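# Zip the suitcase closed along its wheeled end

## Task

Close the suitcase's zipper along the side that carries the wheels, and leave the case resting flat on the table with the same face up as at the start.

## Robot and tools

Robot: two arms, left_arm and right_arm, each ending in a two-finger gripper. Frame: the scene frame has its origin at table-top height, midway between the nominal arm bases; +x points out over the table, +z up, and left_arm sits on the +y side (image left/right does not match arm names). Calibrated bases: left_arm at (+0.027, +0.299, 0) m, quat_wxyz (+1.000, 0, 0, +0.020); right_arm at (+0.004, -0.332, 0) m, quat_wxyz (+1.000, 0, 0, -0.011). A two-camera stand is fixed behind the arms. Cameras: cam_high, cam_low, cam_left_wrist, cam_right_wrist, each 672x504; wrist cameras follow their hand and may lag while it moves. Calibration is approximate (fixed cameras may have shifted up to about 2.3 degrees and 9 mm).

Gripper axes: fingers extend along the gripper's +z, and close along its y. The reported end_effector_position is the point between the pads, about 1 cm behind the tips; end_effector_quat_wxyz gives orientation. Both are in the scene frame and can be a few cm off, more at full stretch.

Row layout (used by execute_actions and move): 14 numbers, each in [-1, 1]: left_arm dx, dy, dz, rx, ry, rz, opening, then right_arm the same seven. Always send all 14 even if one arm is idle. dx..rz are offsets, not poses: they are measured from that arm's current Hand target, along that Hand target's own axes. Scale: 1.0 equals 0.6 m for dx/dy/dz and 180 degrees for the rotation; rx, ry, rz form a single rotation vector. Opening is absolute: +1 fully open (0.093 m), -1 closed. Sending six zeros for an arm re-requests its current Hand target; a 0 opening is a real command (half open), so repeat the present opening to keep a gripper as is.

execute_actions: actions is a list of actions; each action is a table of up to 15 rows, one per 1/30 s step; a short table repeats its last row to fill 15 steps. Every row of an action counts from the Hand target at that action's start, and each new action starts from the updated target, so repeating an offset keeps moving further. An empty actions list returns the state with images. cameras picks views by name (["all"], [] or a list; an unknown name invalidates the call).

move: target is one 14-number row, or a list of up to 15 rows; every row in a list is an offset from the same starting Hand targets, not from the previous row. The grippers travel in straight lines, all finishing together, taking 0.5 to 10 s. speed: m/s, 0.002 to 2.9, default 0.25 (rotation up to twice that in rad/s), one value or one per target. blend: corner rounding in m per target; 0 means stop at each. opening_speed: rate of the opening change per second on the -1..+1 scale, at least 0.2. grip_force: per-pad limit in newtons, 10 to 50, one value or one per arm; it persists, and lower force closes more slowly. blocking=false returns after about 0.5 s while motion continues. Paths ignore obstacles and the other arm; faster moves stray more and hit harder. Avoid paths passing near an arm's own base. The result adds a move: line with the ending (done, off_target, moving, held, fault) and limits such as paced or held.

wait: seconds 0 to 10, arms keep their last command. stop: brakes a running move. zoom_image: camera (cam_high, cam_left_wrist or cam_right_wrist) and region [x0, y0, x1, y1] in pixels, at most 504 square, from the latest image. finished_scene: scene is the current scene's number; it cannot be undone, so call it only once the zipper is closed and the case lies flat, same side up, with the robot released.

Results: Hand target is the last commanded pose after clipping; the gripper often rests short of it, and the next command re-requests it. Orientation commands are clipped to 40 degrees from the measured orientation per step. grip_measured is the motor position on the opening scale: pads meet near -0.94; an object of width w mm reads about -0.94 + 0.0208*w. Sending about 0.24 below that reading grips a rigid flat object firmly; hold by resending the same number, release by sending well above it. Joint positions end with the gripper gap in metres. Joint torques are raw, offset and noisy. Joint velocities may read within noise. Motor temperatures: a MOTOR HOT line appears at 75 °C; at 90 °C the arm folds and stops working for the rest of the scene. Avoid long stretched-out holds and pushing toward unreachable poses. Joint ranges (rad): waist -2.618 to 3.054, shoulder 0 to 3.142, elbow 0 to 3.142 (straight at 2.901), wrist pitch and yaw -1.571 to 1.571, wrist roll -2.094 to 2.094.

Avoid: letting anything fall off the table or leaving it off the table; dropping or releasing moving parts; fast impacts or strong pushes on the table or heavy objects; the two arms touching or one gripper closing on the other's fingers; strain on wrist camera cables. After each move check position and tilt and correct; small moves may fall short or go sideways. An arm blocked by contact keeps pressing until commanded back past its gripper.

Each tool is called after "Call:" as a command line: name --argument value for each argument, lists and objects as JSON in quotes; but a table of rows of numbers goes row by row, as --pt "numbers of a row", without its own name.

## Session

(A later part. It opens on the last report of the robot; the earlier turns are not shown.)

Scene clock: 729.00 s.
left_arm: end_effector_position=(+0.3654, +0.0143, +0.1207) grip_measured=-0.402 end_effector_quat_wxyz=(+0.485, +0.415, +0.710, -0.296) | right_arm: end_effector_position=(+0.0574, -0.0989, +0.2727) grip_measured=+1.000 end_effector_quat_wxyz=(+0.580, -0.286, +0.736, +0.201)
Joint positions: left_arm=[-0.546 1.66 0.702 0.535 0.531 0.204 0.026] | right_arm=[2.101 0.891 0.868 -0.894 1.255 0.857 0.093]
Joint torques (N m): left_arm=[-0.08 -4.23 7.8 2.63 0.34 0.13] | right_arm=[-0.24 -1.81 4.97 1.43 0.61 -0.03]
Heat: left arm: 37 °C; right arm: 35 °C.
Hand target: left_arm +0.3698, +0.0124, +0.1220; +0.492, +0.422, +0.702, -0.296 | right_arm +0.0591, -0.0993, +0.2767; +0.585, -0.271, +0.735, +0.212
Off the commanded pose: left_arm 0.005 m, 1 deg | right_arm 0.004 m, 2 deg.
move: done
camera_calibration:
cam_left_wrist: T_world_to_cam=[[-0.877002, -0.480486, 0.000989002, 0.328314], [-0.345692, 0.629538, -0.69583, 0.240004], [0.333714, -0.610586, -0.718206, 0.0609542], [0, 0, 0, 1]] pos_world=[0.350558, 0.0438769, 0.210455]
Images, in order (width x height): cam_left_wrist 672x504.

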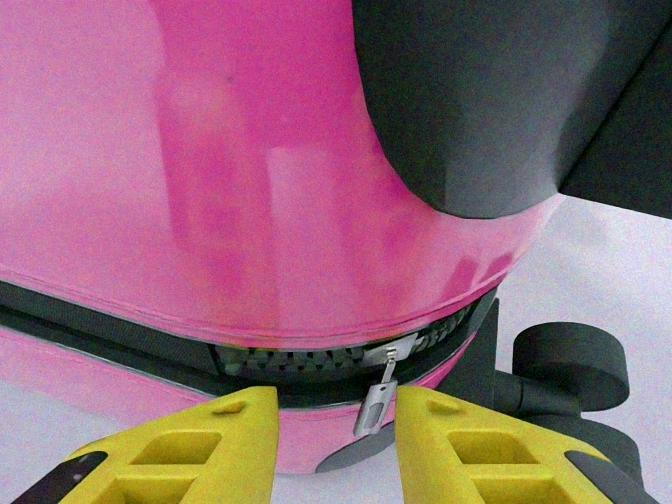

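Call:
move --pt "0.008 -0.018 -0.003 0 0 0 -0.4 0 0 0 0 0 0 1" --pt "0.008 -0.018 0.02 0 0 0 -0.4 0 0 0 0 0 0 1" --speed 0.06 --cameras '["cam_left_wrist"]'

Call:
zoom_image --camera "cam_left_wrist" --region '[220, 220, 460, 440]'

Scene clock: 735.90 s.
left_arm: end_effector_position=(+0.3627, +0.0051, +0.1207) grip_measured=-0.402 end_effector_quat_wxyz=(+0.496, +0.422, +0.697, -0.300) | right_arm: end_effector_position=(+0.0574, -0.0989, +0.2727) grip_measured=+1.000 end_effector_quat_wxyz=(+0.580, -0.286, +0.736, +0.201)
Joint positions: left_arm=[-0.569 1.683 0.694 0.6 0.524 0.203 0.026] | right_arm=[2.101 0.891 0.868 -0.894 1.255 0.857 0.093]
Joint torques (N m): left_arm=[-1.73 -3.45 7.66 2.5 -0.02 0.01] | right_arm=[-0.23 -1.85 4.97 1.41 0.61 -0.06]
Heat: left arm: 38 °C; right arm: 35 °C.
Hand target: left_arm +0.3648, -0.0011, +0.1135; +0.492, +0.422, +0.702, -0.296 | right_arm +0.0591, -0.0993, +0.2767; +0.585, -0.271, +0.735, +0.212
Off the commanded pose: left_arm 0.010 m, 1 deg | right_arm 0.004 m, 2 deg.
move: done
camera_calibration:
cam_left_wrist: T_world_to_cam=[[-0.884634, -0.465966, -0.0173051, 0.326423], [-0.314889, 0.624364, -0.714853, 0.235954], [0.343902, -0.626934, -0.699061, 0.050415], [0, 0, 0, 1]] pos_world=[0.345726, 0.036388, 0.209564]
Images, in order (width x height): cam_left_wrist 672x504.

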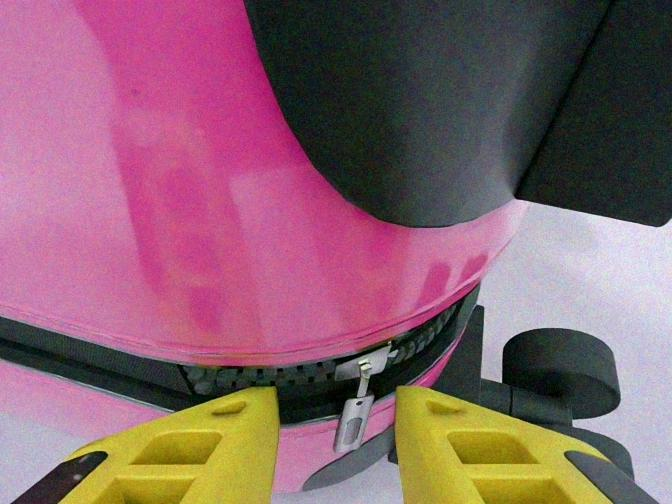

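Scaled by 2.100 from the camera's 672x504 image, which has a finer 960x720 frame.

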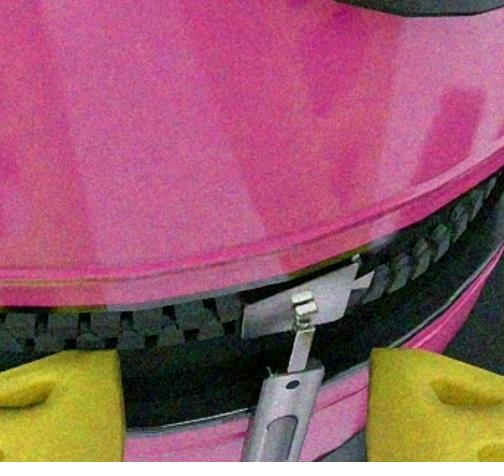

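Call:
move --target '[0,0,0.008,0,0,0,-1,0,0,0,0,0,0,1]' --opening_speed 0.3 --speed 0.03 --cameras '["cam_left_wrist"]'

Call:
zoom_image --camera "cam_left_wrist" --region '[220, 220, 460, 440]'

Scene clock: 744.77 s.
left_arm: end_effector_position=(+0.3709, +0.0054, +0.1201) grip_measured=-0.990 end_effector_quat_wxyz=(+0.509, +0.413, +0.699, -0.286) | right_arm: end_effector_position=(+0.0574, -0.0989, +0.2727) grip_measured=+1.000 end_effector_quat_wxyz=(+0.580, -0.286, +0.736, +0.201)
Joint positions: left_arm=[-0.572 1.704 0.698 0.637 0.485 0.2 0] | right_arm=[2.101 0.891 0.868 -0.894 1.255 0.857 0.093]
Joint torques (N m): left_arm=[-2.07 -3.75 8.16 2.18 0.29 -0.07] | right_arm=[-0.29 -1.85 5.03 1.43 0.6 -0.05]
Heat: left arm: 38 °C; right arm: 35 °C.
Hand target: left_arm +0.3669, -0.0051, +0.1118; +0.492, +0.422, +0.702, -0.296 | right_arm +0.0591, -0.0993, +0.2767; +0.585, -0.271, +0.735, +0.212
Off the commanded pose: left_arm 0.014 m, 2 deg | right_arm 0.004 m, 2 deg.
move: off_target (left_arm)
camera_calibration:
cam_left_wrist: T_world_to_cam=[[-0.867756, -0.495541, -0.0379426, 0.330166], [-0.319372, 0.614496, -0.721385, 0.240454], [0.380791, -0.613868, -0.691494, 0.0326774], [0, 0, 0, 1]] pos_world=[0.350854, 0.0359127, 0.208583]
Images, in order (width x height): cam_left_wrist 672x504.

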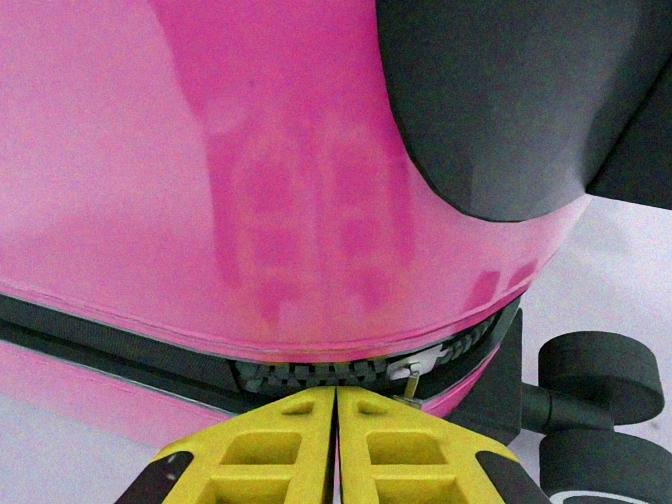

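Scaled by 2.100 from the camera's 672x504 image, which has a finer 960x720 frame.

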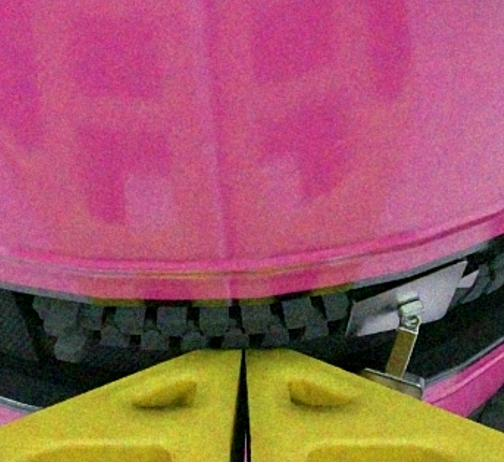

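Call:
move --pt "-0.003 0.035 -0.02 0 0 0 -1 0 0 0 0 0 0 1" --pt "-0.003 0.035 0.03 0 0 0 -1 0 0 0 0 0 0 1" --speed 0.05 --cameras '["cam_left_wrist"]'

Call:
zoom_image --camera "cam_left_wrist" --region '[260, 220, 500, 440]'

Scene clock: 753.30 s.
left_arm: end_effector_position=(+0.3870, -0.0042, +0.1122) grip_measured=-0.990 end_effector_quat_wxyz=(+0.492, +0.424, +0.697, -0.303) | right_arm: end_effector_position=(+0.0574, -0.0989, +0.2727) grip_measured=+1.000 end_effector_quat_wxyz=(+0.580, -0.286, +0.736, +0.201)
Joint positions: left_arm=[-0.552 1.796 0.795 0.6 0.55 0.211 0] | right_arm=[2.101 0.891 0.868 -0.894 1.255 0.857 0.093]
Joint torques (N m): left_arm=[-1.58 -4.21 8.9 2.42 -0.08 -0.03] | right_arm=[-0.24 -1.84 5.07 1.41 0.61 -0.02]
Heat: left arm: 37 °C; right arm: 35 °C.
Hand target: left_arm +0.3936, -0.0109, +0.1074; +0.492, +0.422, +0.702, -0.296 | right_arm +0.0591, -0.0993, +0.2767; +0.585, -0.271, +0.735, +0.212
Off the commanded pose: left_arm 0.011 m, 1 deg | right_arm 0.004 m, 2 deg.
move: off_target (left_arm)
camera_calibration:
cam_left_wrist: T_world_to_cam=[[-0.889219, -0.457352, -0.0108829, 0.344517], [-0.314359, 0.628139, -0.711773, 0.242813], [0.332367, -0.629501, -0.702326, 0.0350003], [0, 0, 0, 1]] pos_world=[0.371049, 0.0270782, 0.201159]
Images, in order (width x height): cam_left_wrist 672x504.

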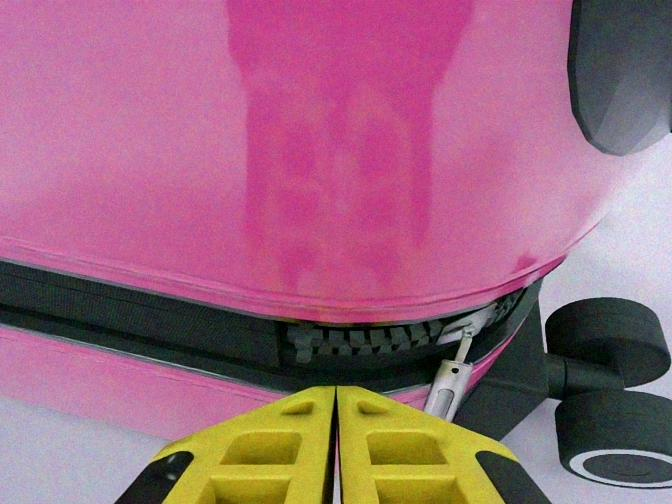

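Scaled by 2.100 from the camera's 672x504 image, which has a finer 960x720 frame.

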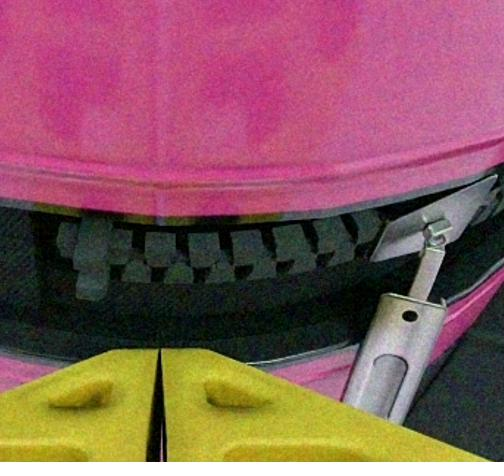

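Call:
move --pt "0 0 -0.03 0 0 0 -1 0 0 0 0 0 0 1" --pt "0 -0.05 -0.03 -0.06 0 0 -0.4 0 0 0 0 0 0 1" --speed 0.06 --cameras '["cam_left_wrist"]'

Call:
zoom_image --camera "cam_left_wrist" --region '[220, 220, 460, 440]'

Scene clock: 777.90 s.
left_arm: end_effector_position=(+0.3613, -0.0124, +0.1059) grip_measured=-0.402 end_effector_quat_wxyz=(+0.518, +0.380, +0.730, -0.232) | right_arm: end_effector_position=(+0.0574, -0.0989, +0.2727) grip_measured=+1.000 end_effector_quat_wxyz=(+0.580, -0.286, +0.736, +0.201)
Joint positions: left_arm=[-0.712 1.715 0.671 0.671 0.214 0.143 0.026] | right_arm=[2.101 0.891 0.868 -0.894 1.255 0.857 0.093]
Joint torques (N m): left_arm=[-0.68 -8.7 4.82 2.75 -0.03 -0.04] | right_arm=[-0.25 -1.81 5.07 1.41 0.61 -0.03]
Heat: left arm: 39 °C; right arm: 35 °C.
Hand target: left_arm +0.3593, -0.0099, +0.1136; +0.529, +0.374, +0.726, -0.228 | right_arm +0.0591, -0.0993, +0.2767; +0.585, -0.271, +0.735, +0.212
Off the commanded pose: left_arm 0.008 m, 2 deg | right_arm 0.004 m, 2 deg.
move: done
camera_calibration:
cam_left_wrist: T_world_to_cam=[[-0.794297, -0.603164, -0.0727026, 0.288347], [-0.39582, 0.604568, -0.691248, 0.262416], [0.46089, -0.520279, -0.718951, -0.00934177], [0, 0, 0, 1]] pos_world=[0.337208, 0.0104121, 0.195642]
Images, in order (width x height): cam_left_wrist 672x504.

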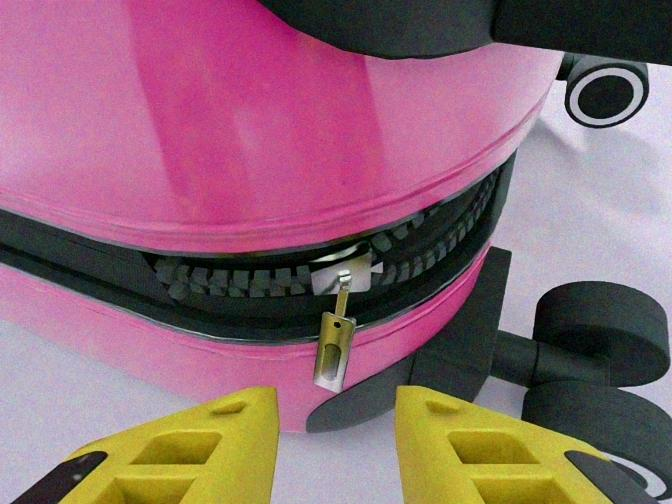

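Scaled by 2.100 from the camera's 672x504 image, which has a finer 960x720 frame.

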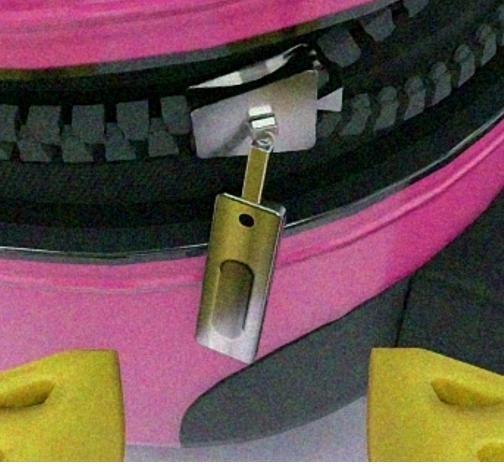

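Call:
move --pt "-0.016 0.002 -0.005 0 0 0 -0.5 0 0 0 0 0 0 1" --speed 0.06 --cameras '["cam_left_wrist"]'

Scene clock: 783.70 s.
left_arm: end_effector_position=(+0.3600, -0.0113, +0.1155) grip_measured=-0.498 end_effector_quat_wxyz=(+0.522, +0.380, +0.727, -0.232) | right_arm: end_effector_position=(+0.0574, -0.0989, +0.2727) grip_measured=+1.000 end_effector_quat_wxyz=(+0.580, -0.286, +0.736, +0.201)
Joint positions: left_arm=[-0.712 1.682 0.671 0.649 0.214 0.143 0.021] | right_arm=[2.101 0.891 0.868 -0.894 1.255 0.857 0.093]
Joint torques (N m): left_arm=[-0.84 -8.32 6.35 2.41 -0.02 -0.06] | right_arm=[-0.35 -1.83 4.97 1.43 0.62 -0.03]
Heat: left arm: 39 °C; right arm: 35 °C.
Hand target: left_arm +0.3600, -0.0098, +0.1235; +0.529, +0.374, +0.726, -0.228 | right_arm +0.0591, -0.0993, +0.2767; +0.585, -0.271, +0.735, +0.212
Off the commanded pose: left_arm 0.008 m, 1 deg | right_arm 0.004 m, 2 deg.
move: done
camera_calibration:
cam_left_wrist: T_world_to_cam=[[-0.793614, -0.603709, -0.0755813, 0.288657], [-0.389547, 0.599607, -0.699088, 0.266427], [0.467365, -0.525364, -0.71103, -0.00454664], [0, 0, 0, 1]] pos_world=[0.334993, 0.0121245, 0.20484]
Images, in order (width x height): cam_left_wrist 672x504.

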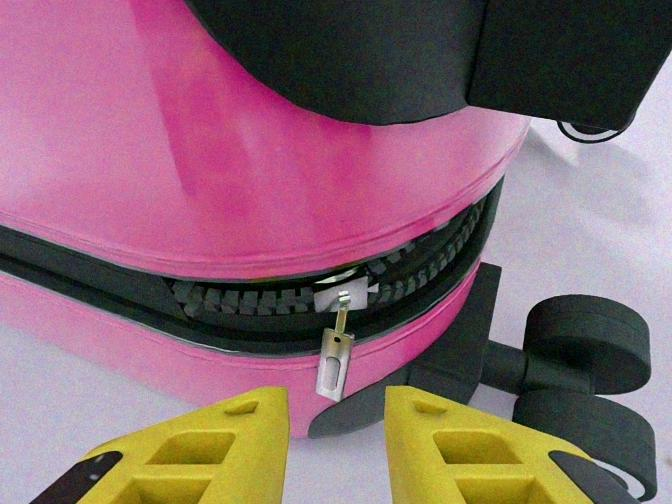

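Call:
move --pt "0.012 0.002 -0.005 0 0 0 -0.55 0 0 0 0 0 0 1" --pt "0.012 0.002 0.025 0 0 0 -0.55 0 0 0 0 0 0 1" --speed 0.05 --cameras '["cam_left_wrist"]'

Call:
zoom_image --camera "cam_left_wrist" --region '[220, 220, 460, 440]'

Scene clock: 797.73 s.
left_arm: end_effector_position=(+0.3610, -0.0119, +0.1054) grip_measured=-0.548 end_effector_quat_wxyz=(+0.517, +0.380, +0.731, -0.231) | right_arm: end_effector_position=(+0.0574, -0.0989, +0.2727) grip_measured=+1.000 end_effector_quat_wxyz=(+0.580, -0.286, +0.736, +0.201)
Joint positions: left_arm=[-0.712 1.714 0.669 0.67 0.213 0.142 0.019] | right_arm=[2.101 0.891 0.868 -0.894 1.255 0.857 0.093]
Joint torques (N m): left_arm=[-1.1 -4.67 8.7 2.77 -0.04 -0.05] | right_arm=[-0.31 -1.85 5.05 1.43 0.62 -0.04]
Heat: left arm: 38 °C; right arm: 35 °C.
Hand target: left_arm +0.3687, -0.0178, +0.1118; +0.529, +0.374, +0.726, -0.228 | right_arm +0.0591, -0.0993, +0.2767; +0.585, -0.271, +0.735, +0.212
Off the commanded pose: left_arm 0.012 m, 2 deg | right_arm 0.004 m, 2 deg.
move: off_target (left_arm)
camera_calibration:
cam_left_wrist: T_world_to_cam=[[-0.793668, -0.604031, -0.0723696, 0.288073], [-0.39752, 0.604981, -0.68991, 0.262188], [0.460509, -0.518791, -0.720269, -0.00901249], [0, 0, 0, 1]] pos_world=[0.33701, 0.0107106, 0.195242]
Images, in order (width x height): cam_left_wrist 672x504.

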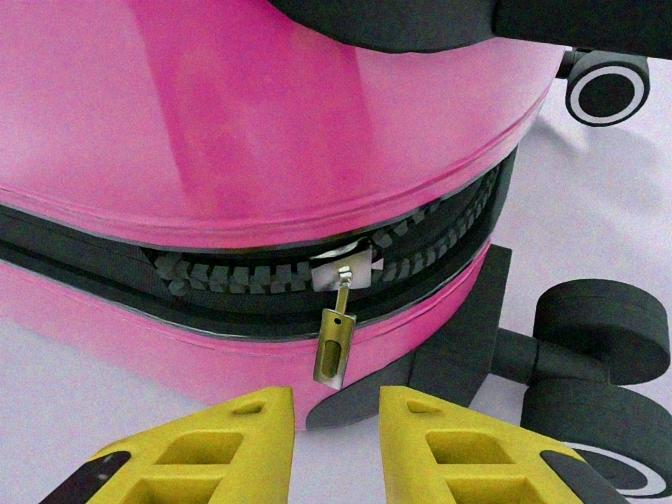

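Scaled by 2.100 from the camera's 672x504 image, which has a finer 960x720 frame.

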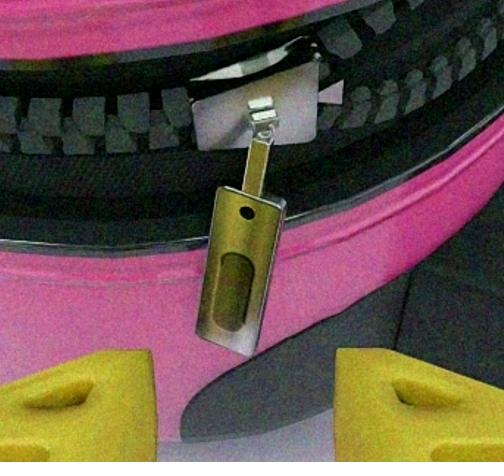

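Call:
move --pt "-0.004 0.001 0.022 0 0 0 -0.55 0 0 0 0 0 0 1" --speed 0.05 --cameras '["cam_left_wrist"]'

Call:
zoom_image --camera "cam_left_wrist" --region '[220, 220, 460, 440]'

Scene clock: 803.67 s.
left_arm: end_effector_position=(+0.3680, -0.0199, +0.1048) grip_measured=-0.549 end_effector_quat_wxyz=(+0.518, +0.380, +0.730, -0.232) | right_arm: end_effector_position=(+0.0574, -0.0989, +0.2727) grip_measured=+1.000 end_effector_quat_wxyz=(+0.580, -0.286, +0.736, +0.201)
Joint positions: left_arm=[-0.717 1.752 0.709 0.67 0.209 0.14 0.019] | right_arm=[2.101 0.891 0.868 -0.894 1.255 0.857 0.093]
Joint torques (N m): left_arm=[-1.2 -4.22 9.54 2.71 -0.09 -0.07] | right_arm=[-0.28 -1.81 5.07 1.43 0.6 -0.03]
Heat: left arm: 39 °C; right arm: 35 °C.
Hand target: left_arm +0.3775, -0.0278, +0.1098; +0.529, +0.374, +0.726, -0.228 | right_arm +0.0591, -0.0993, +0.2767; +0.585, -0.271, +0.735, +0.212
Off the commanded pose: left_arm 0.013 m, 2 deg | right_arm 0.004 m, 2 deg.
move: off_target (left_arm)
camera_calibration:
cam_left_wrist: T_world_to_cam=[[-0.794444, -0.603005, -0.0724126, 0.288973], [-0.39564, 0.604296, -0.691589, 0.268738], [0.460791, -0.520779, -0.718652, -0.0171712], [0, 0, 0, 1]] pos_world=[0.343809, 0.00291289, 0.194441]
Images, in order (width x height): cam_left_wrist 672x504.

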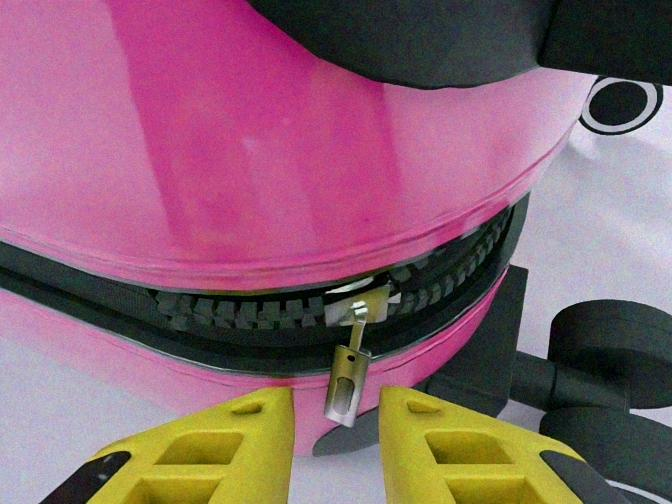

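Scaled by 2.100 from the camera's 672x504 image, which has a finer 960x720 frame.

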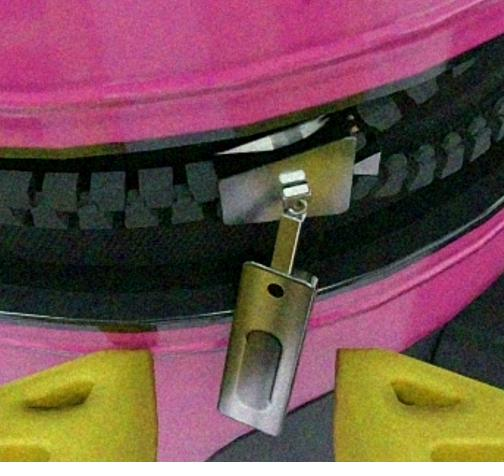

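Call:
move --pt "-0.004 -0.005 0.014 0 0 0 -0.55 0 0 0 0 0 0 1" --speed 0.05 --cameras '["cam_left_wrist"]'

Call:
zoom_image --camera "cam_left_wrist" --region '[220, 220, 460, 440]'

Scene clock: 817.00 s.
left_arm: end_effector_position=(+0.3721, -0.0282, +0.1050) grip_measured=-0.549 end_effector_quat_wxyz=(+0.519, +0.380, +0.730, -0.231) | right_arm: end_effector_position=(+0.0574, -0.0989, +0.2727) grip_measured=+1.000 end_effector_quat_wxyz=(+0.580, -0.286, +0.736, +0.201)
Joint positions: left_arm=[-0.731 1.78 0.741 0.67 0.195 0.135 0.019] | right_arm=[2.101 0.891 0.868 -0.894 1.255 0.857 0.093]
Joint torques (N m): left_arm=[-1.26 -4.4 9.47 2.72 -0.11 -0.08] | right_arm=[-0.31 -1.83 5.08 1.42 0.6 -0.03]
Heat: left arm: 39 °C; right arm: 35 °C.
Hand target: left_arm +0.3805, -0.0366, +0.1092; +0.529, +0.374, +0.726, -0.229 | right_arm +0.0591, -0.0993, +0.2767; +0.585, -0.271, +0.735, +0.212
Off the commanded pose: left_arm 0.013 m, 1 deg | right_arm 0.004 m, 2 deg.
move: off_target (left_arm)
camera_calibration:
cam_left_wrist: T_world_to_cam=[[-0.792959, -0.604814, -0.0735876, 0.286755], [-0.394891, 0.602158, -0.693878, 0.275434], [0.463979, -0.521158, -0.716323, -0.0246785], [0, 0, 0, 1]] pos_world=[0.347601, -0.00528256, 0.194541]
Images, in order (width x height): cam_left_wrist 672x504.

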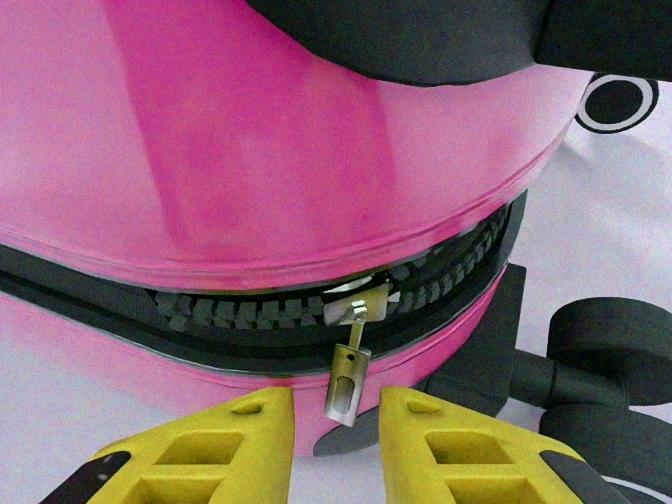

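Scaled by 2.100 from the camera's 672x504 image, which has a finer 960x720 frame.

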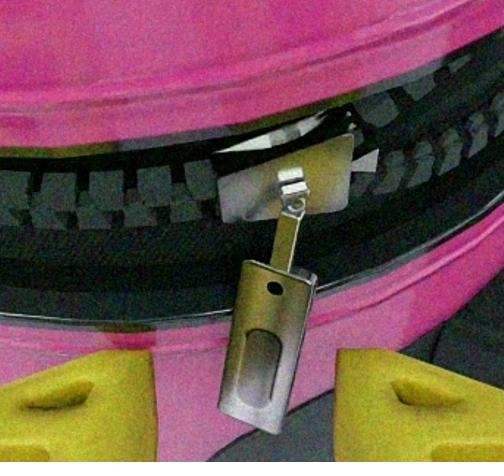

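Call:
move --target '[0,-0.003,0.003,0,0,0,-0.8,0,0,0,0,0,0,1]' --opening_speed 0.2 --speed 0.03 --cameras '["cam_left_wrist"]'

Call:
zoom_image --camera "cam_left_wrist" --region '[220, 220, 460, 440]'

Scene clock: 821.70 s.
left_arm: end_effector_position=(+0.3736, -0.0296, +0.1019) grip_measured=-0.797 end_effector_quat_wxyz=(+0.519, +0.377, +0.733, -0.225) | right_arm: end_effector_position=(+0.0574, -0.0989, +0.2727) grip_measured=+1.000 end_effector_quat_wxyz=(+0.580, -0.286, +0.736, +0.201)
Joint positions: left_arm=[-0.738 1.792 0.748 0.671 0.173 0.133 0.007] | right_arm=[2.101 0.891 0.868 -0.894 1.255 0.857 0.093]
Joint torques (N m): left_arm=[-1.11 -4.96 9.52 2.72 0.07 -0.08] | right_arm=[-0.31 -1.81 5.04 1.43 0.61 -0.02]
Motor temperatures (°C): left_arm=[20 29 33 40 19 19 19] | right_arm=[18 18 28 35 19 19 19]
Heat: left arm: 40 °C; right arm: 35 °C.
Hand target: left_arm +0.3802, -0.0389, +0.1082; +0.529, +0.374, +0.726, -0.228 | right_arm +0.0591, -0.0993, +0.2767; +0.585, -0.271, +0.735, +0.212
Off the commanded pose: left_arm 0.013 m, 1 deg | right_arm 0.004 m, 2 deg.
move: off_target (left_arm)
camera_calibration:
cam_left_wrist: T_world_to_cam=[[-0.785032, -0.614535, -0.0779205, 0.284105], [-0.403108, 0.60231, -0.689004, 0.277386], [0.470349, -0.50948, -0.720557, -0.0298509], [0, 0, 0, 1]] pos_world=[0.348889, -0.00768832, 0.191749]
Images, in order (width x height): cam_left_wrist 672x504.

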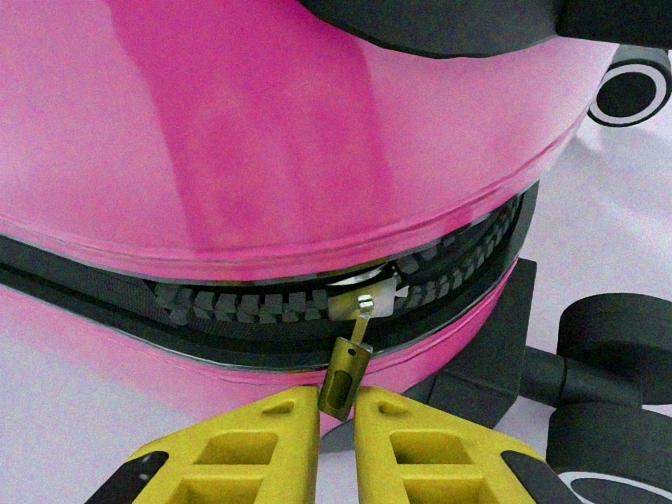

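Scaled by 2.100 from the camera's 672x504 image, which has a finer 960x720 frame.

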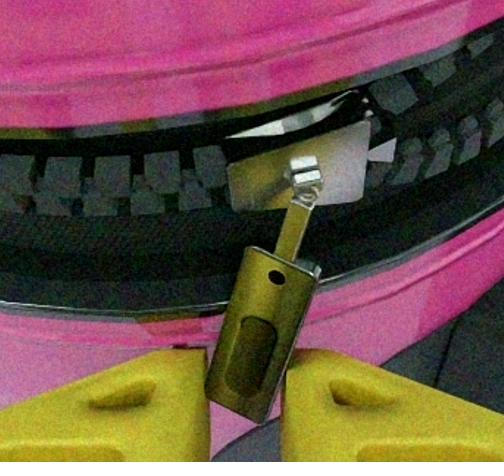

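Call:
move --pt "-0.004 -0.004 -0.012 0 0 0 -0.65 0 0 0 0 0 0 1" --pt "-0.022 -0.006 -0.012 0 0 0 -0.65 0 0 0 0 0 0 1" --pt "-0.014 -0.006 0.006 0 0 0 -0.65 0 0 0 0 0 0 1" --speed 0.05 --cameras '["cam_left_wrist"]'

Call:
zoom_image --camera "cam_left_wrist" --region '[220, 220, 460, 440]'

Scene clock: 829.90 s.
left_arm: end_effector_position=(+0.3698, -0.0344, +0.1000) grip_measured=-0.652 end_effector_quat_wxyz=(+0.507, +0.381, +0.739, -0.228) | right_arm: end_effector_position=(+0.0574, -0.0989, +0.2727) grip_measured=+1.000 end_effector_quat_wxyz=(+0.580, -0.286, +0.736, +0.201)
Joint positions: left_arm=[-0.751 1.789 0.764 0.628 0.173 0.127 0.014] | right_arm=[2.101 0.891 0.868 -0.894 1.255 0.857 0.093]
Joint torques (N m): left_arm=[-1.36 -5.3 10.33 2.82 -0.06 -0.08] | right_arm=[-0.28 -1.87 5.05 1.42 0.6 -0.04]
Heat: left arm: 40 °C; right arm: 35 °C.
Hand target: left_arm +0.3808, -0.0463, +0.1146; +0.529, +0.374, +0.726, -0.228 | right_arm +0.0591, -0.0993, +0.2767; +0.585, -0.271, +0.735, +0.212
Off the commanded pose: left_arm 0.022 m, 3 deg | right_arm 0.004 m, 2 deg.
move: off_target (left_arm)
camera_calibration:
cam_left_wrist: T_world_to_cam=[[-0.792815, -0.605709, -0.0675448, 0.280187], [-0.412535, 0.614915, -0.672083, 0.279608], [0.44862, -0.504972, -0.737389, -0.0219665], [0, 0, 0, 1]] pos_world=[0.347339, -0.0133163, 0.190647]
Images, in order (width x height): cam_left_wrist 672x504.

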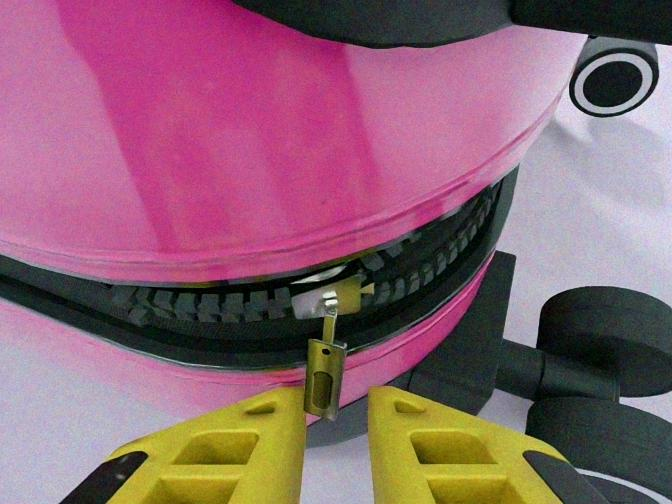

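Scaled by 2.100 from the camera's 672x504 image, which has a finer 960x720 frame.

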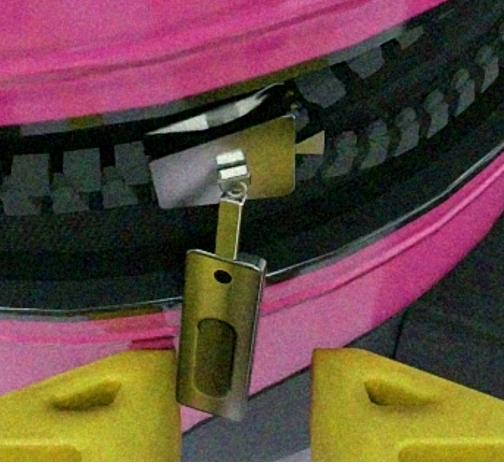

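Call:
move --target '[0,0.007,0.004,0,0,0,-1,0,0,0,0,0,0,1]' --opening_speed 0.25 --speed 0.03 --cameras '["cam_left_wrist"]'

Call:
zoom_image --camera "cam_left_wrist" --region '[220, 220, 460, 440]'

Scene clock: 836.63 s.
left_arm: end_effector_position=(+0.3730, -0.0361, +0.1005) grip_measured=-0.978 end_effector_quat_wxyz=(+0.508, +0.380, +0.739, -0.226) | right_arm: end_effector_position=(+0.0574, -0.0989, +0.2727) grip_measured=+1.000 end_effector_quat_wxyz=(+0.580, -0.286, +0.736, +0.201)
Joint positions: left_arm=[-0.751 1.799 0.78 0.621 0.168 0.126 0] | right_arm=[2.101 0.891 0.868 -0.894 1.255 0.857 0.093]
Joint torques (N m): left_arm=[-0.44 -5.22 10.17 2.86 0.1 0.01] | right_arm=[-0.25 -1.77 5.05 1.41 0.6 -0.03]
Heat: left arm: 40 °C; right arm: 35 °C.
Hand target: left_arm +0.3856, -0.0454, +0.1143; +0.529, +0.374, +0.726, -0.228 | right_arm +0.0591, -0.0993, +0.2767; +0.585, -0.271, +0.735, +0.212
Off the commanded pose: left_arm 0.021 m, 3 deg | right_arm 0.004 m, 2 deg.
move: off_target (left_arm)
camera_calibration:
cam_left_wrist: T_world_to_cam=[[-0.790076, -0.60913, -0.0688517, 0.280762], [-0.41471, 0.613831, -0.671735, 0.283069], [0.451437, -0.502168, -0.737585, -0.0248506], [0, 0, 0, 1]] pos_world=[0.350433, -0.0152155, 0.191149]
Images, in order (width x height): cam_left_wrist 672x504.

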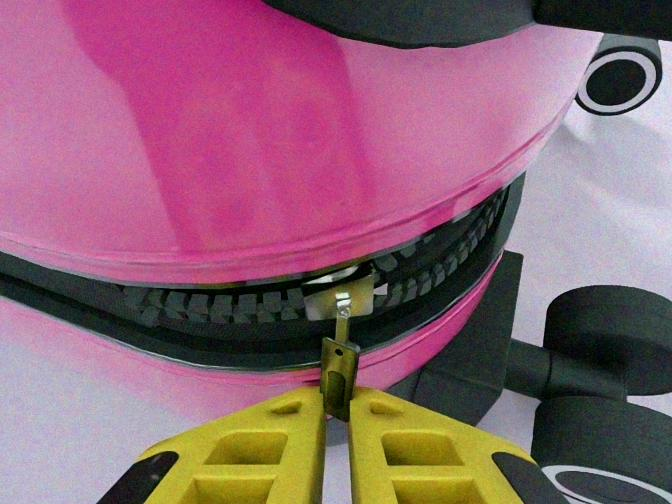

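Scaled by 2.100 from the camera's 672x504 image, which has a finer 960x720 frame.

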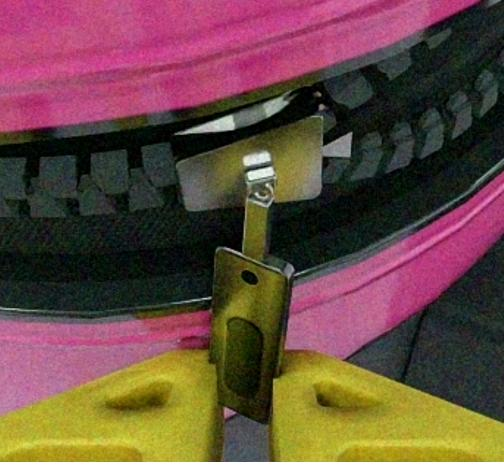

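Call:
move --target '[0,-0.035,-0.008,0,0,0,-1,0,0,0,0,0,0,1]' --speed 0.04 --cameras '["cam_left_wrist"]'

Call:
zoom_image --camera "cam_left_wrist" --region '[220, 220, 460, 440]'

Scene clock: 851.23 s.
left_arm: end_effector_position=(+0.3692, -0.0414, +0.1001) grip_measured=-0.988 end_effector_quat_wxyz=(+0.512, +0.369, +0.746, -0.213) | right_arm: end_effector_position=(+0.0574, -0.0989, +0.2727) grip_measured=+1.000 end_effector_quat_wxyz=(+0.580, -0.286, +0.736, +0.201)
Joint positions: left_arm=[-0.789 1.799 0.78 0.622 0.098 0.106 0] | right_arm=[2.101 0.891 0.868 -0.894 1.255 0.857 0.093]
Joint torques (N m): left_arm=[-2.06 -7.2 7.68 2.99 0.19 -0.04] | right_arm=[-0.2 -1.87 5.05 1.42 0.61 -0.03]
Heat: left arm: 42 °C; right arm: 35 °C.
Hand target: left_arm +0.3663, -0.0548, +0.1145; +0.529, +0.374, +0.726, -0.228 | right_arm +0.0591, -0.0993, +0.2767; +0.585, -0.271, +0.735, +0.212
Off the commanded pose: left_arm 0.020 m, 3 deg | right_arm 0.004 m, 2 deg.
move: off_target (left_arm)
camera_calibration:
cam_left_wrist: T_world_to_cam=[[-0.76817, -0.635591, -0.0770603, 0.266108], [-0.432886, 0.604284, -0.668918, 0.290459], [0.471724, -0.480484, -0.739331, -0.0325167], [0, 0, 0, 1]] pos_world=[0.345491, -0.0220077, 0.190759]
Images, in order (width x height): cam_left_wrist 672x504.

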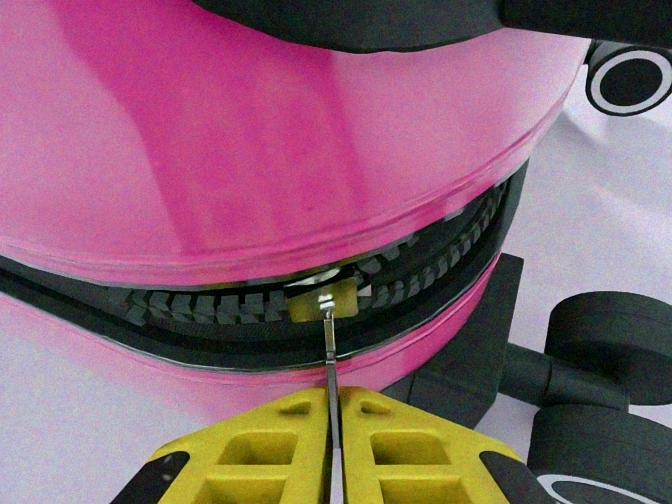

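Scaled by 2.100 from the camera's 672x504 image, which has a finer 960x720 frame.

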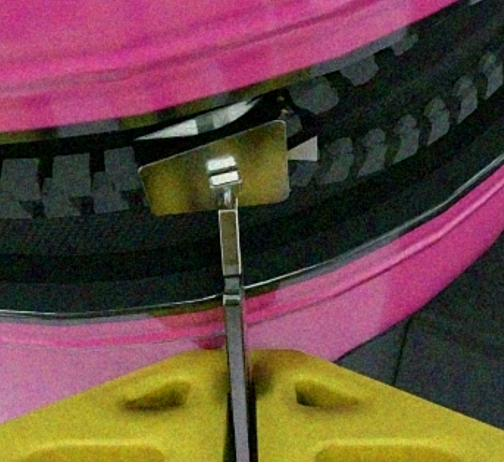

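Call:
move --target '[0,-0.03,-0.008,0,0,0,-1,0,0,0,0,0,0,1]' --speed 0.04 --cameras '["cam_left_wrist"]'

Call:
zoom_image --camera "cam_left_wrist" --region '[220, 220, 460, 440]'

Scene clock: 856.77 s.
left_arm: end_effector_position=(+0.3573, -0.0538, +0.1005) grip_measured=-0.988 end_effector_quat_wxyz=(+0.513, +0.370, +0.745, -0.212) | right_arm: end_effector_position=(+0.0574, -0.0989, +0.2727) grip_measured=+1.000 end_effector_quat_wxyz=(+0.580, -0.286, +0.736, +0.201)
Joint positions: left_arm=[-0.842 1.799 0.78 0.625 0.047 0.089 0] | right_arm=[2.101 0.891 0.868 -0.894 1.255 0.857 0.093]
Joint torques (N m): left_arm=[-2.07 -8.96 5.63 3.02 0.19 -0.01] | right_arm=[-0.24 -1.81 4.96 1.43 0.62 -0.03]
Heat: left arm: 42 °C; right arm: 35 °C.
Hand target: left_arm +0.3492, -0.0625, +0.1149; +0.529, +0.374, +0.726, -0.228 | right_arm +0.0591, -0.0993, +0.2767; +0.585, -0.271, +0.735, +0.212
Off the commanded pose: left_arm 0.019 m, 3 deg | right_arm 0.004 m, 2 deg.
move: off_target (left_arm)
camera_calibration:
cam_left_wrist: T_world_to_cam=[[-0.767725, -0.635572, -0.0815266, 0.249457], [-0.430079, 0.605411, -0.669708, 0.292316], [0.475005, -0.479089, -0.738136, -0.0337883], [0, 0, 0, 1]] pos_world=[0.333283, -0.0346108, 0.191163]
Images, in order (width x height): cam_left_wrist 672x504.

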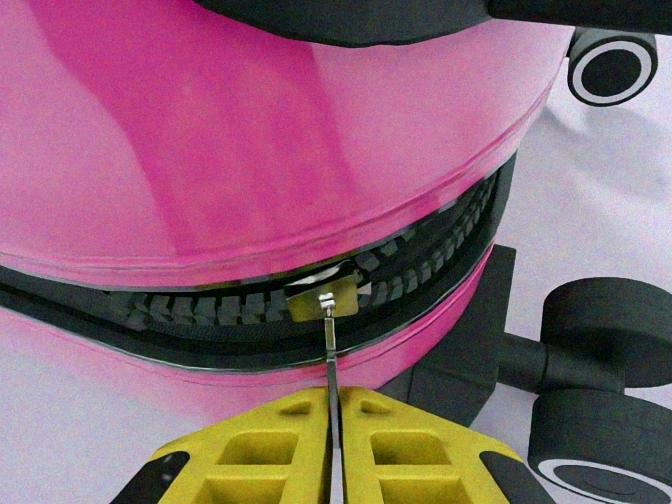

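Scaled by 2.100 from the camera's 672x504 image, which has a finer 960x720 frame.

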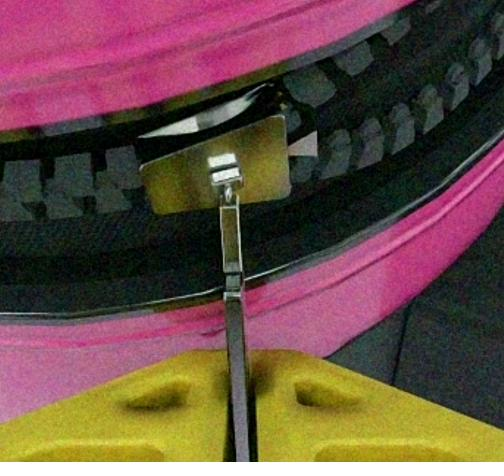

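Call:
move --pt "0 0.01 0 0 0 0 -1 -0.015 -0.305 0.048 0 0 0 -1" --pt "0 0.01 0 0 0 0 -1 0.103 -0.585 -0.011 -0.061 0.02 0 -1" --pt "0 0.01 0 0 0 0 -1 0.22 -0.59 0.037 -0.061 0.02 0 -0.3" --blend '[0.04,0.02,0]' --speed 0.2 --cameras '["cam_high","cam_right_wrist"]'

Scene clock: 880.10 s.
left_arm: end_effector_position=(+0.3573, -0.0538, +0.1005) grip_measured=-0.988 end_effector_quat_wxyz=(+0.513, +0.370, +0.745, -0.212) | right_arm: end_effector_position=(+0.2778, -0.3736, +0.1397) grip_measured=-0.303 end_effector_quat_wxyz=(+0.528, -0.326, +0.734, +0.274)
Joint positions: left_arm=[-0.842 1.799 0.78 0.625 0.047 0.089 0] | right_arm=[-0.747 1.647 0.923 -1.15 -1.261 -1.828 0.031]
Joint torques (N m): left_arm=[-0.72 -8.77 5.78 3.01 0.35 -0.01] | right_arm=[0.4 -4.46 6.56 -0.29 -0.68 -0.13]
Heat: left arm: 43 °C; right arm: 34 °C.
Hand target: left_arm +0.3539, -0.0588, +0.1153; +0.529, +0.374, +0.726, -0.228 | right_arm +0.2821, -0.3752, +0.1451; +0.533, -0.332, +0.729, +0.273
Off the commanded pose: left_arm 0.016 m, 3 deg | right_arm 0.007 m, 1 deg.
move: off_target (left_arm)
camera_calibration:
cam_right_wrist: T_world_to_cam=[[0.764784, -0.643454, -0.0327443, -0.450049], [-0.457282, -0.506301, -0.731131, 0.0763394], [0.453871, 0.574131, -0.68145, 0.266332], [0, 0, 0, 1]] pos_world=[0.258219, -0.403844, 0.222569]
Images, in order (width x height): cam_high 672x504, cam_right_wrist 672x504.

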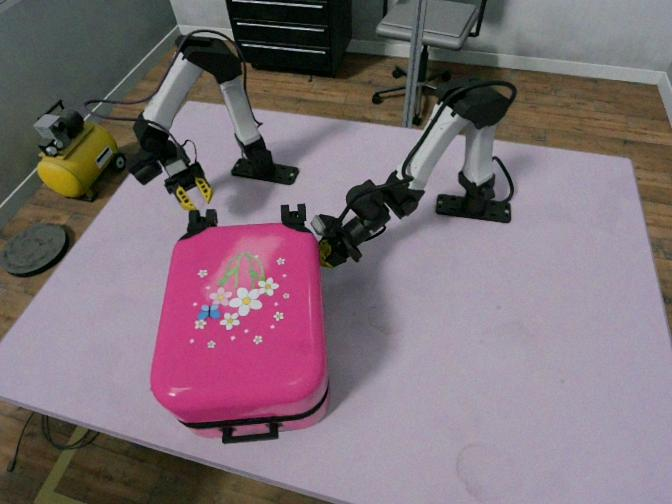

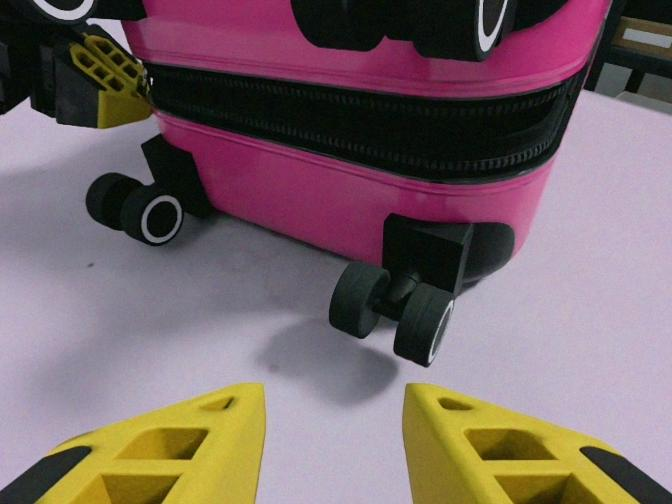

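Call:
move --pt "0 0 0 0 0 0 -1 0.003 -0.197 0.06 -0.067 0 0 -0.2" --pt "0 0 0 0 0 0 -1 0.003 -0.197 0.115 -0.067 0 0 -0.2" --speed 0.12 --cameras '["cam_high","cam_right_wrist"]'

Scene clock: 899.70 s.
left_arm: end_effector_position=(+0.3573, -0.0538, +0.1005) grip_measured=-0.988 end_effector_quat_wxyz=(+0.513, +0.370, +0.745, -0.212) | right_arm: end_effector_position=(+0.4120, -0.3968, +0.1119) grip_measured=-0.203 end_effector_quat_wxyz=(+0.480, -0.390, +0.701, +0.354)
Joint positions: left_arm=[-0.842 1.799 0.78 0.625 0.047 0.089 0] | right_arm=[-0.534 2.284 1.703 -1.389 -1.252 -1.863 0.035]
Joint torques (N m): left_arm=[-0.73 -8.84 5.79 2.99 0.36 0.07] | right_arm=[-0.4 -12.01 3.96 -0.11 -0.82 0.03]
Heat: left arm: 44 °C; right arm: 31 °C.
Hand target: left_arm +0.3539, -0.0588, +0.1153; +0.529, +0.374, +0.726, -0.228 | right_arm +0.4145, -0.3982, +0.1187; +0.495, -0.387, +0.696, +0.348
Off the commanded pose: left_arm 0.016 m, 3 deg | right_arm 0.007 m, 2 deg.
move: off_target (left_arm)
camera_calibration:
cam_right_wrist: T_world_to_cam=[[0.886034, -0.453517, -0.0962648, -0.536007], [-0.373143, -0.57435, -0.728619, 0.0436538], [0.275151, 0.681502, -0.67812, 0.315627], [0, 0, 0, 1]] pos_world=[0.404364, -0.433116, 0.194242]
Images, in order (width x height): cam_high 672x504, cam_right_wrist 672x504.

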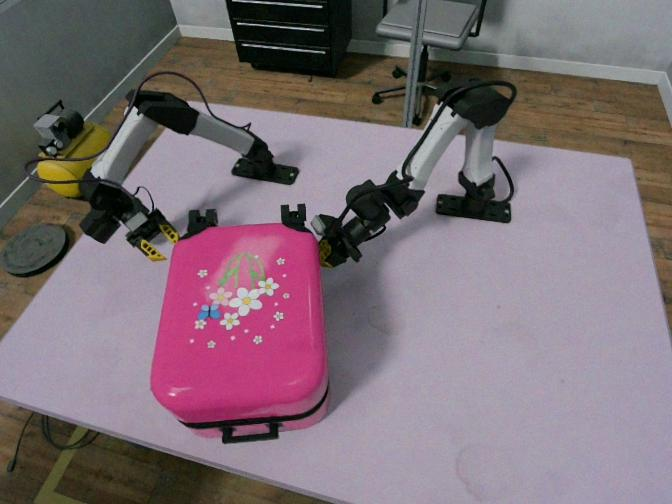

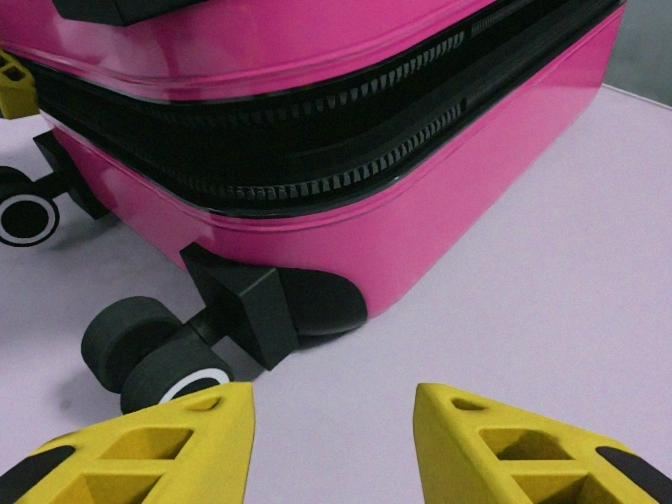

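Call:
move --pt "0 0 0 0 0 0 -1 -0.015 0.0 0.06 0 0 0 -0.2" --speed 0.08 --cameras '["cam_right_wrist"]'

Scene clock: 905.07 s.
left_arm: end_effector_position=(+0.3573, -0.0538, +0.1005) grip_measured=-0.988 end_effector_quat_wxyz=(+0.513, +0.370, +0.745, -0.212) | right_arm: end_effector_position=(+0.4286, -0.3656, +0.0934) grip_measured=-0.203 end_effector_quat_wxyz=(+0.470, -0.373, +0.711, +0.367)
Joint positions: left_arm=[-0.842 1.799 0.78 0.625 0.047 0.089 0] | right_arm=[-0.446 2.236 1.562 -1.038 -1.275 -1.539 0.035]
Joint torques (N m): left_arm=[-0.64 -8.72 5.93 2.98 0.37 0.02] | right_arm=[-0.03 -15.79 4.15 0.32 -0.86 0.05]
Motor temperatures (°C): left_arm=[20 32 33 44 19 18 20] | right_arm=[18 22 28 30 19 19 19]
Heat: left arm: 44 °C; right arm: 30 °C.
Hand target: left_arm +0.3539, -0.0588, +0.1153; +0.529, +0.374, +0.726, -0.228 | right_arm +0.4315, -0.3653, +0.1176; +0.495, -0.387, +0.696, +0.348
Off the commanded pose: left_arm 0.016 m, 3 deg | right_arm 0.024 m, 4 deg.
move: off_target (left_arm, right_arm)
camera_calibration:
cam_right_wrist: T_world_to_cam=[[0.875317, -0.461352, -0.144827, -0.532104], [-0.412224, -0.555384, -0.722233, 0.0774083], [0.252769, 0.691883, -0.676317, 0.290653], [0, 0, 0, 1]] pos_world=[0.424201, -0.403594, 0.175418]
Images, in order (width x height): cam_right_wrist 672x504.

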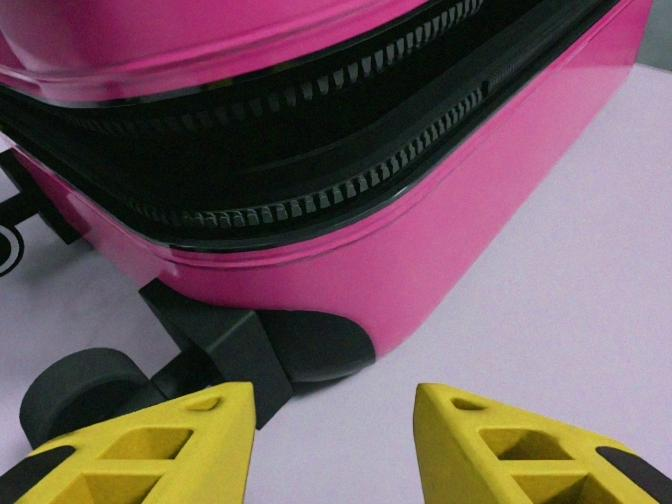

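Call:
move --pt "0 0 0 0 0 0 -1 -0.035 0.015 0.0 0 0 0 -0.2" --pt "0 0 0 0 0 0 -1 -0.035 0.015 0.06 0 0 0 -0.2" --speed 0.08 --cameras '["cam_right_wrist","cam_left_wrist"]'

Scene clock: 911.90 s.
left_arm: end_effector_position=(+0.3573, -0.0538, +0.1005) grip_measured=-0.988 end_effector_quat_wxyz=(+0.513, +0.370, +0.745, -0.212) | right_arm: end_effector_position=(+0.4414, -0.3266, +0.1070) grip_measured=-0.203 end_effector_quat_wxyz=(+0.473, -0.370, +0.710, +0.367)
Joint positions: left_arm=[-0.842 1.799 0.78 0.625 0.047 0.089 0] | right_arm=[-0.344 2.109 1.403 -0.65 -1.277 -1.166 0.035]
Joint torques (N m): left_arm=[-0.51 -8.88 5.75 3 0.36 0.03] | right_arm=[0.14 -14.98 4.41 0.89 -0.69 0.05]
Heat: left arm: 44 °C; right arm: 29 °C.
Hand target: left_arm +0.3539, -0.0588, +0.1153; +0.529, +0.374, +0.726, -0.228 | right_arm +0.4431, -0.3258, +0.1289; +0.495, -0.387, +0.696, +0.348
Off the commanded pose: left_arm 0.016 m, 3 deg | right_arm 0.022 m, 4 deg.
move: off_target (left_arm, right_arm)
camera_calibration:
cam_left_wrist: T_world_to_cam=[[-0.767725, -0.635572, -0.0815266, 0.249457], [-0.430079, 0.605411, -0.669708, 0.292316], [0.475005, -0.479089, -0.738136, -0.0337883], [0, 0, 0, 1]] pos_world=[0.333283, -0.0346108, 0.191163]
cam_right_wrist: T_world_to_cam=[[0.872559, -0.465658, -0.147661, -0.523252], [-0.415426, -0.548275, -0.725821, 0.118259], [0.257025, 0.694663, -0.671849, 0.268004], [0, 0, 0, 1]] pos_world=[0.436812, -0.36499, 0.188629]
Images, in order (width x height): cam_left_wrist 672x504, cam_right_wrist 672x504.

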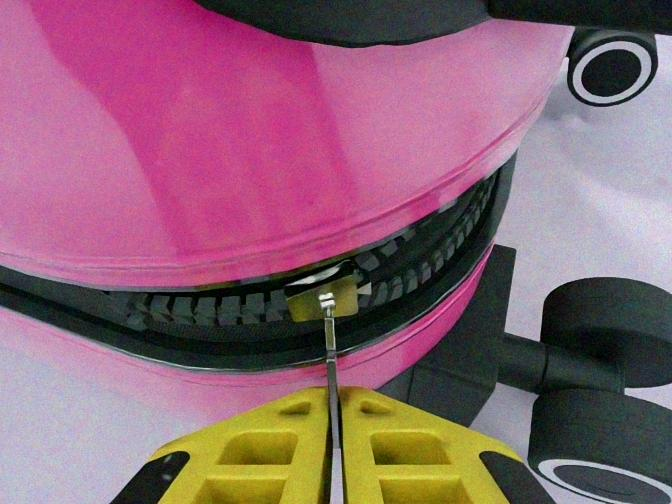

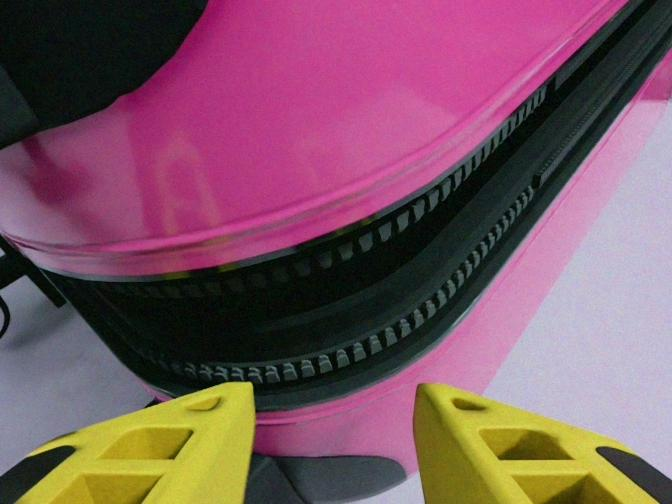

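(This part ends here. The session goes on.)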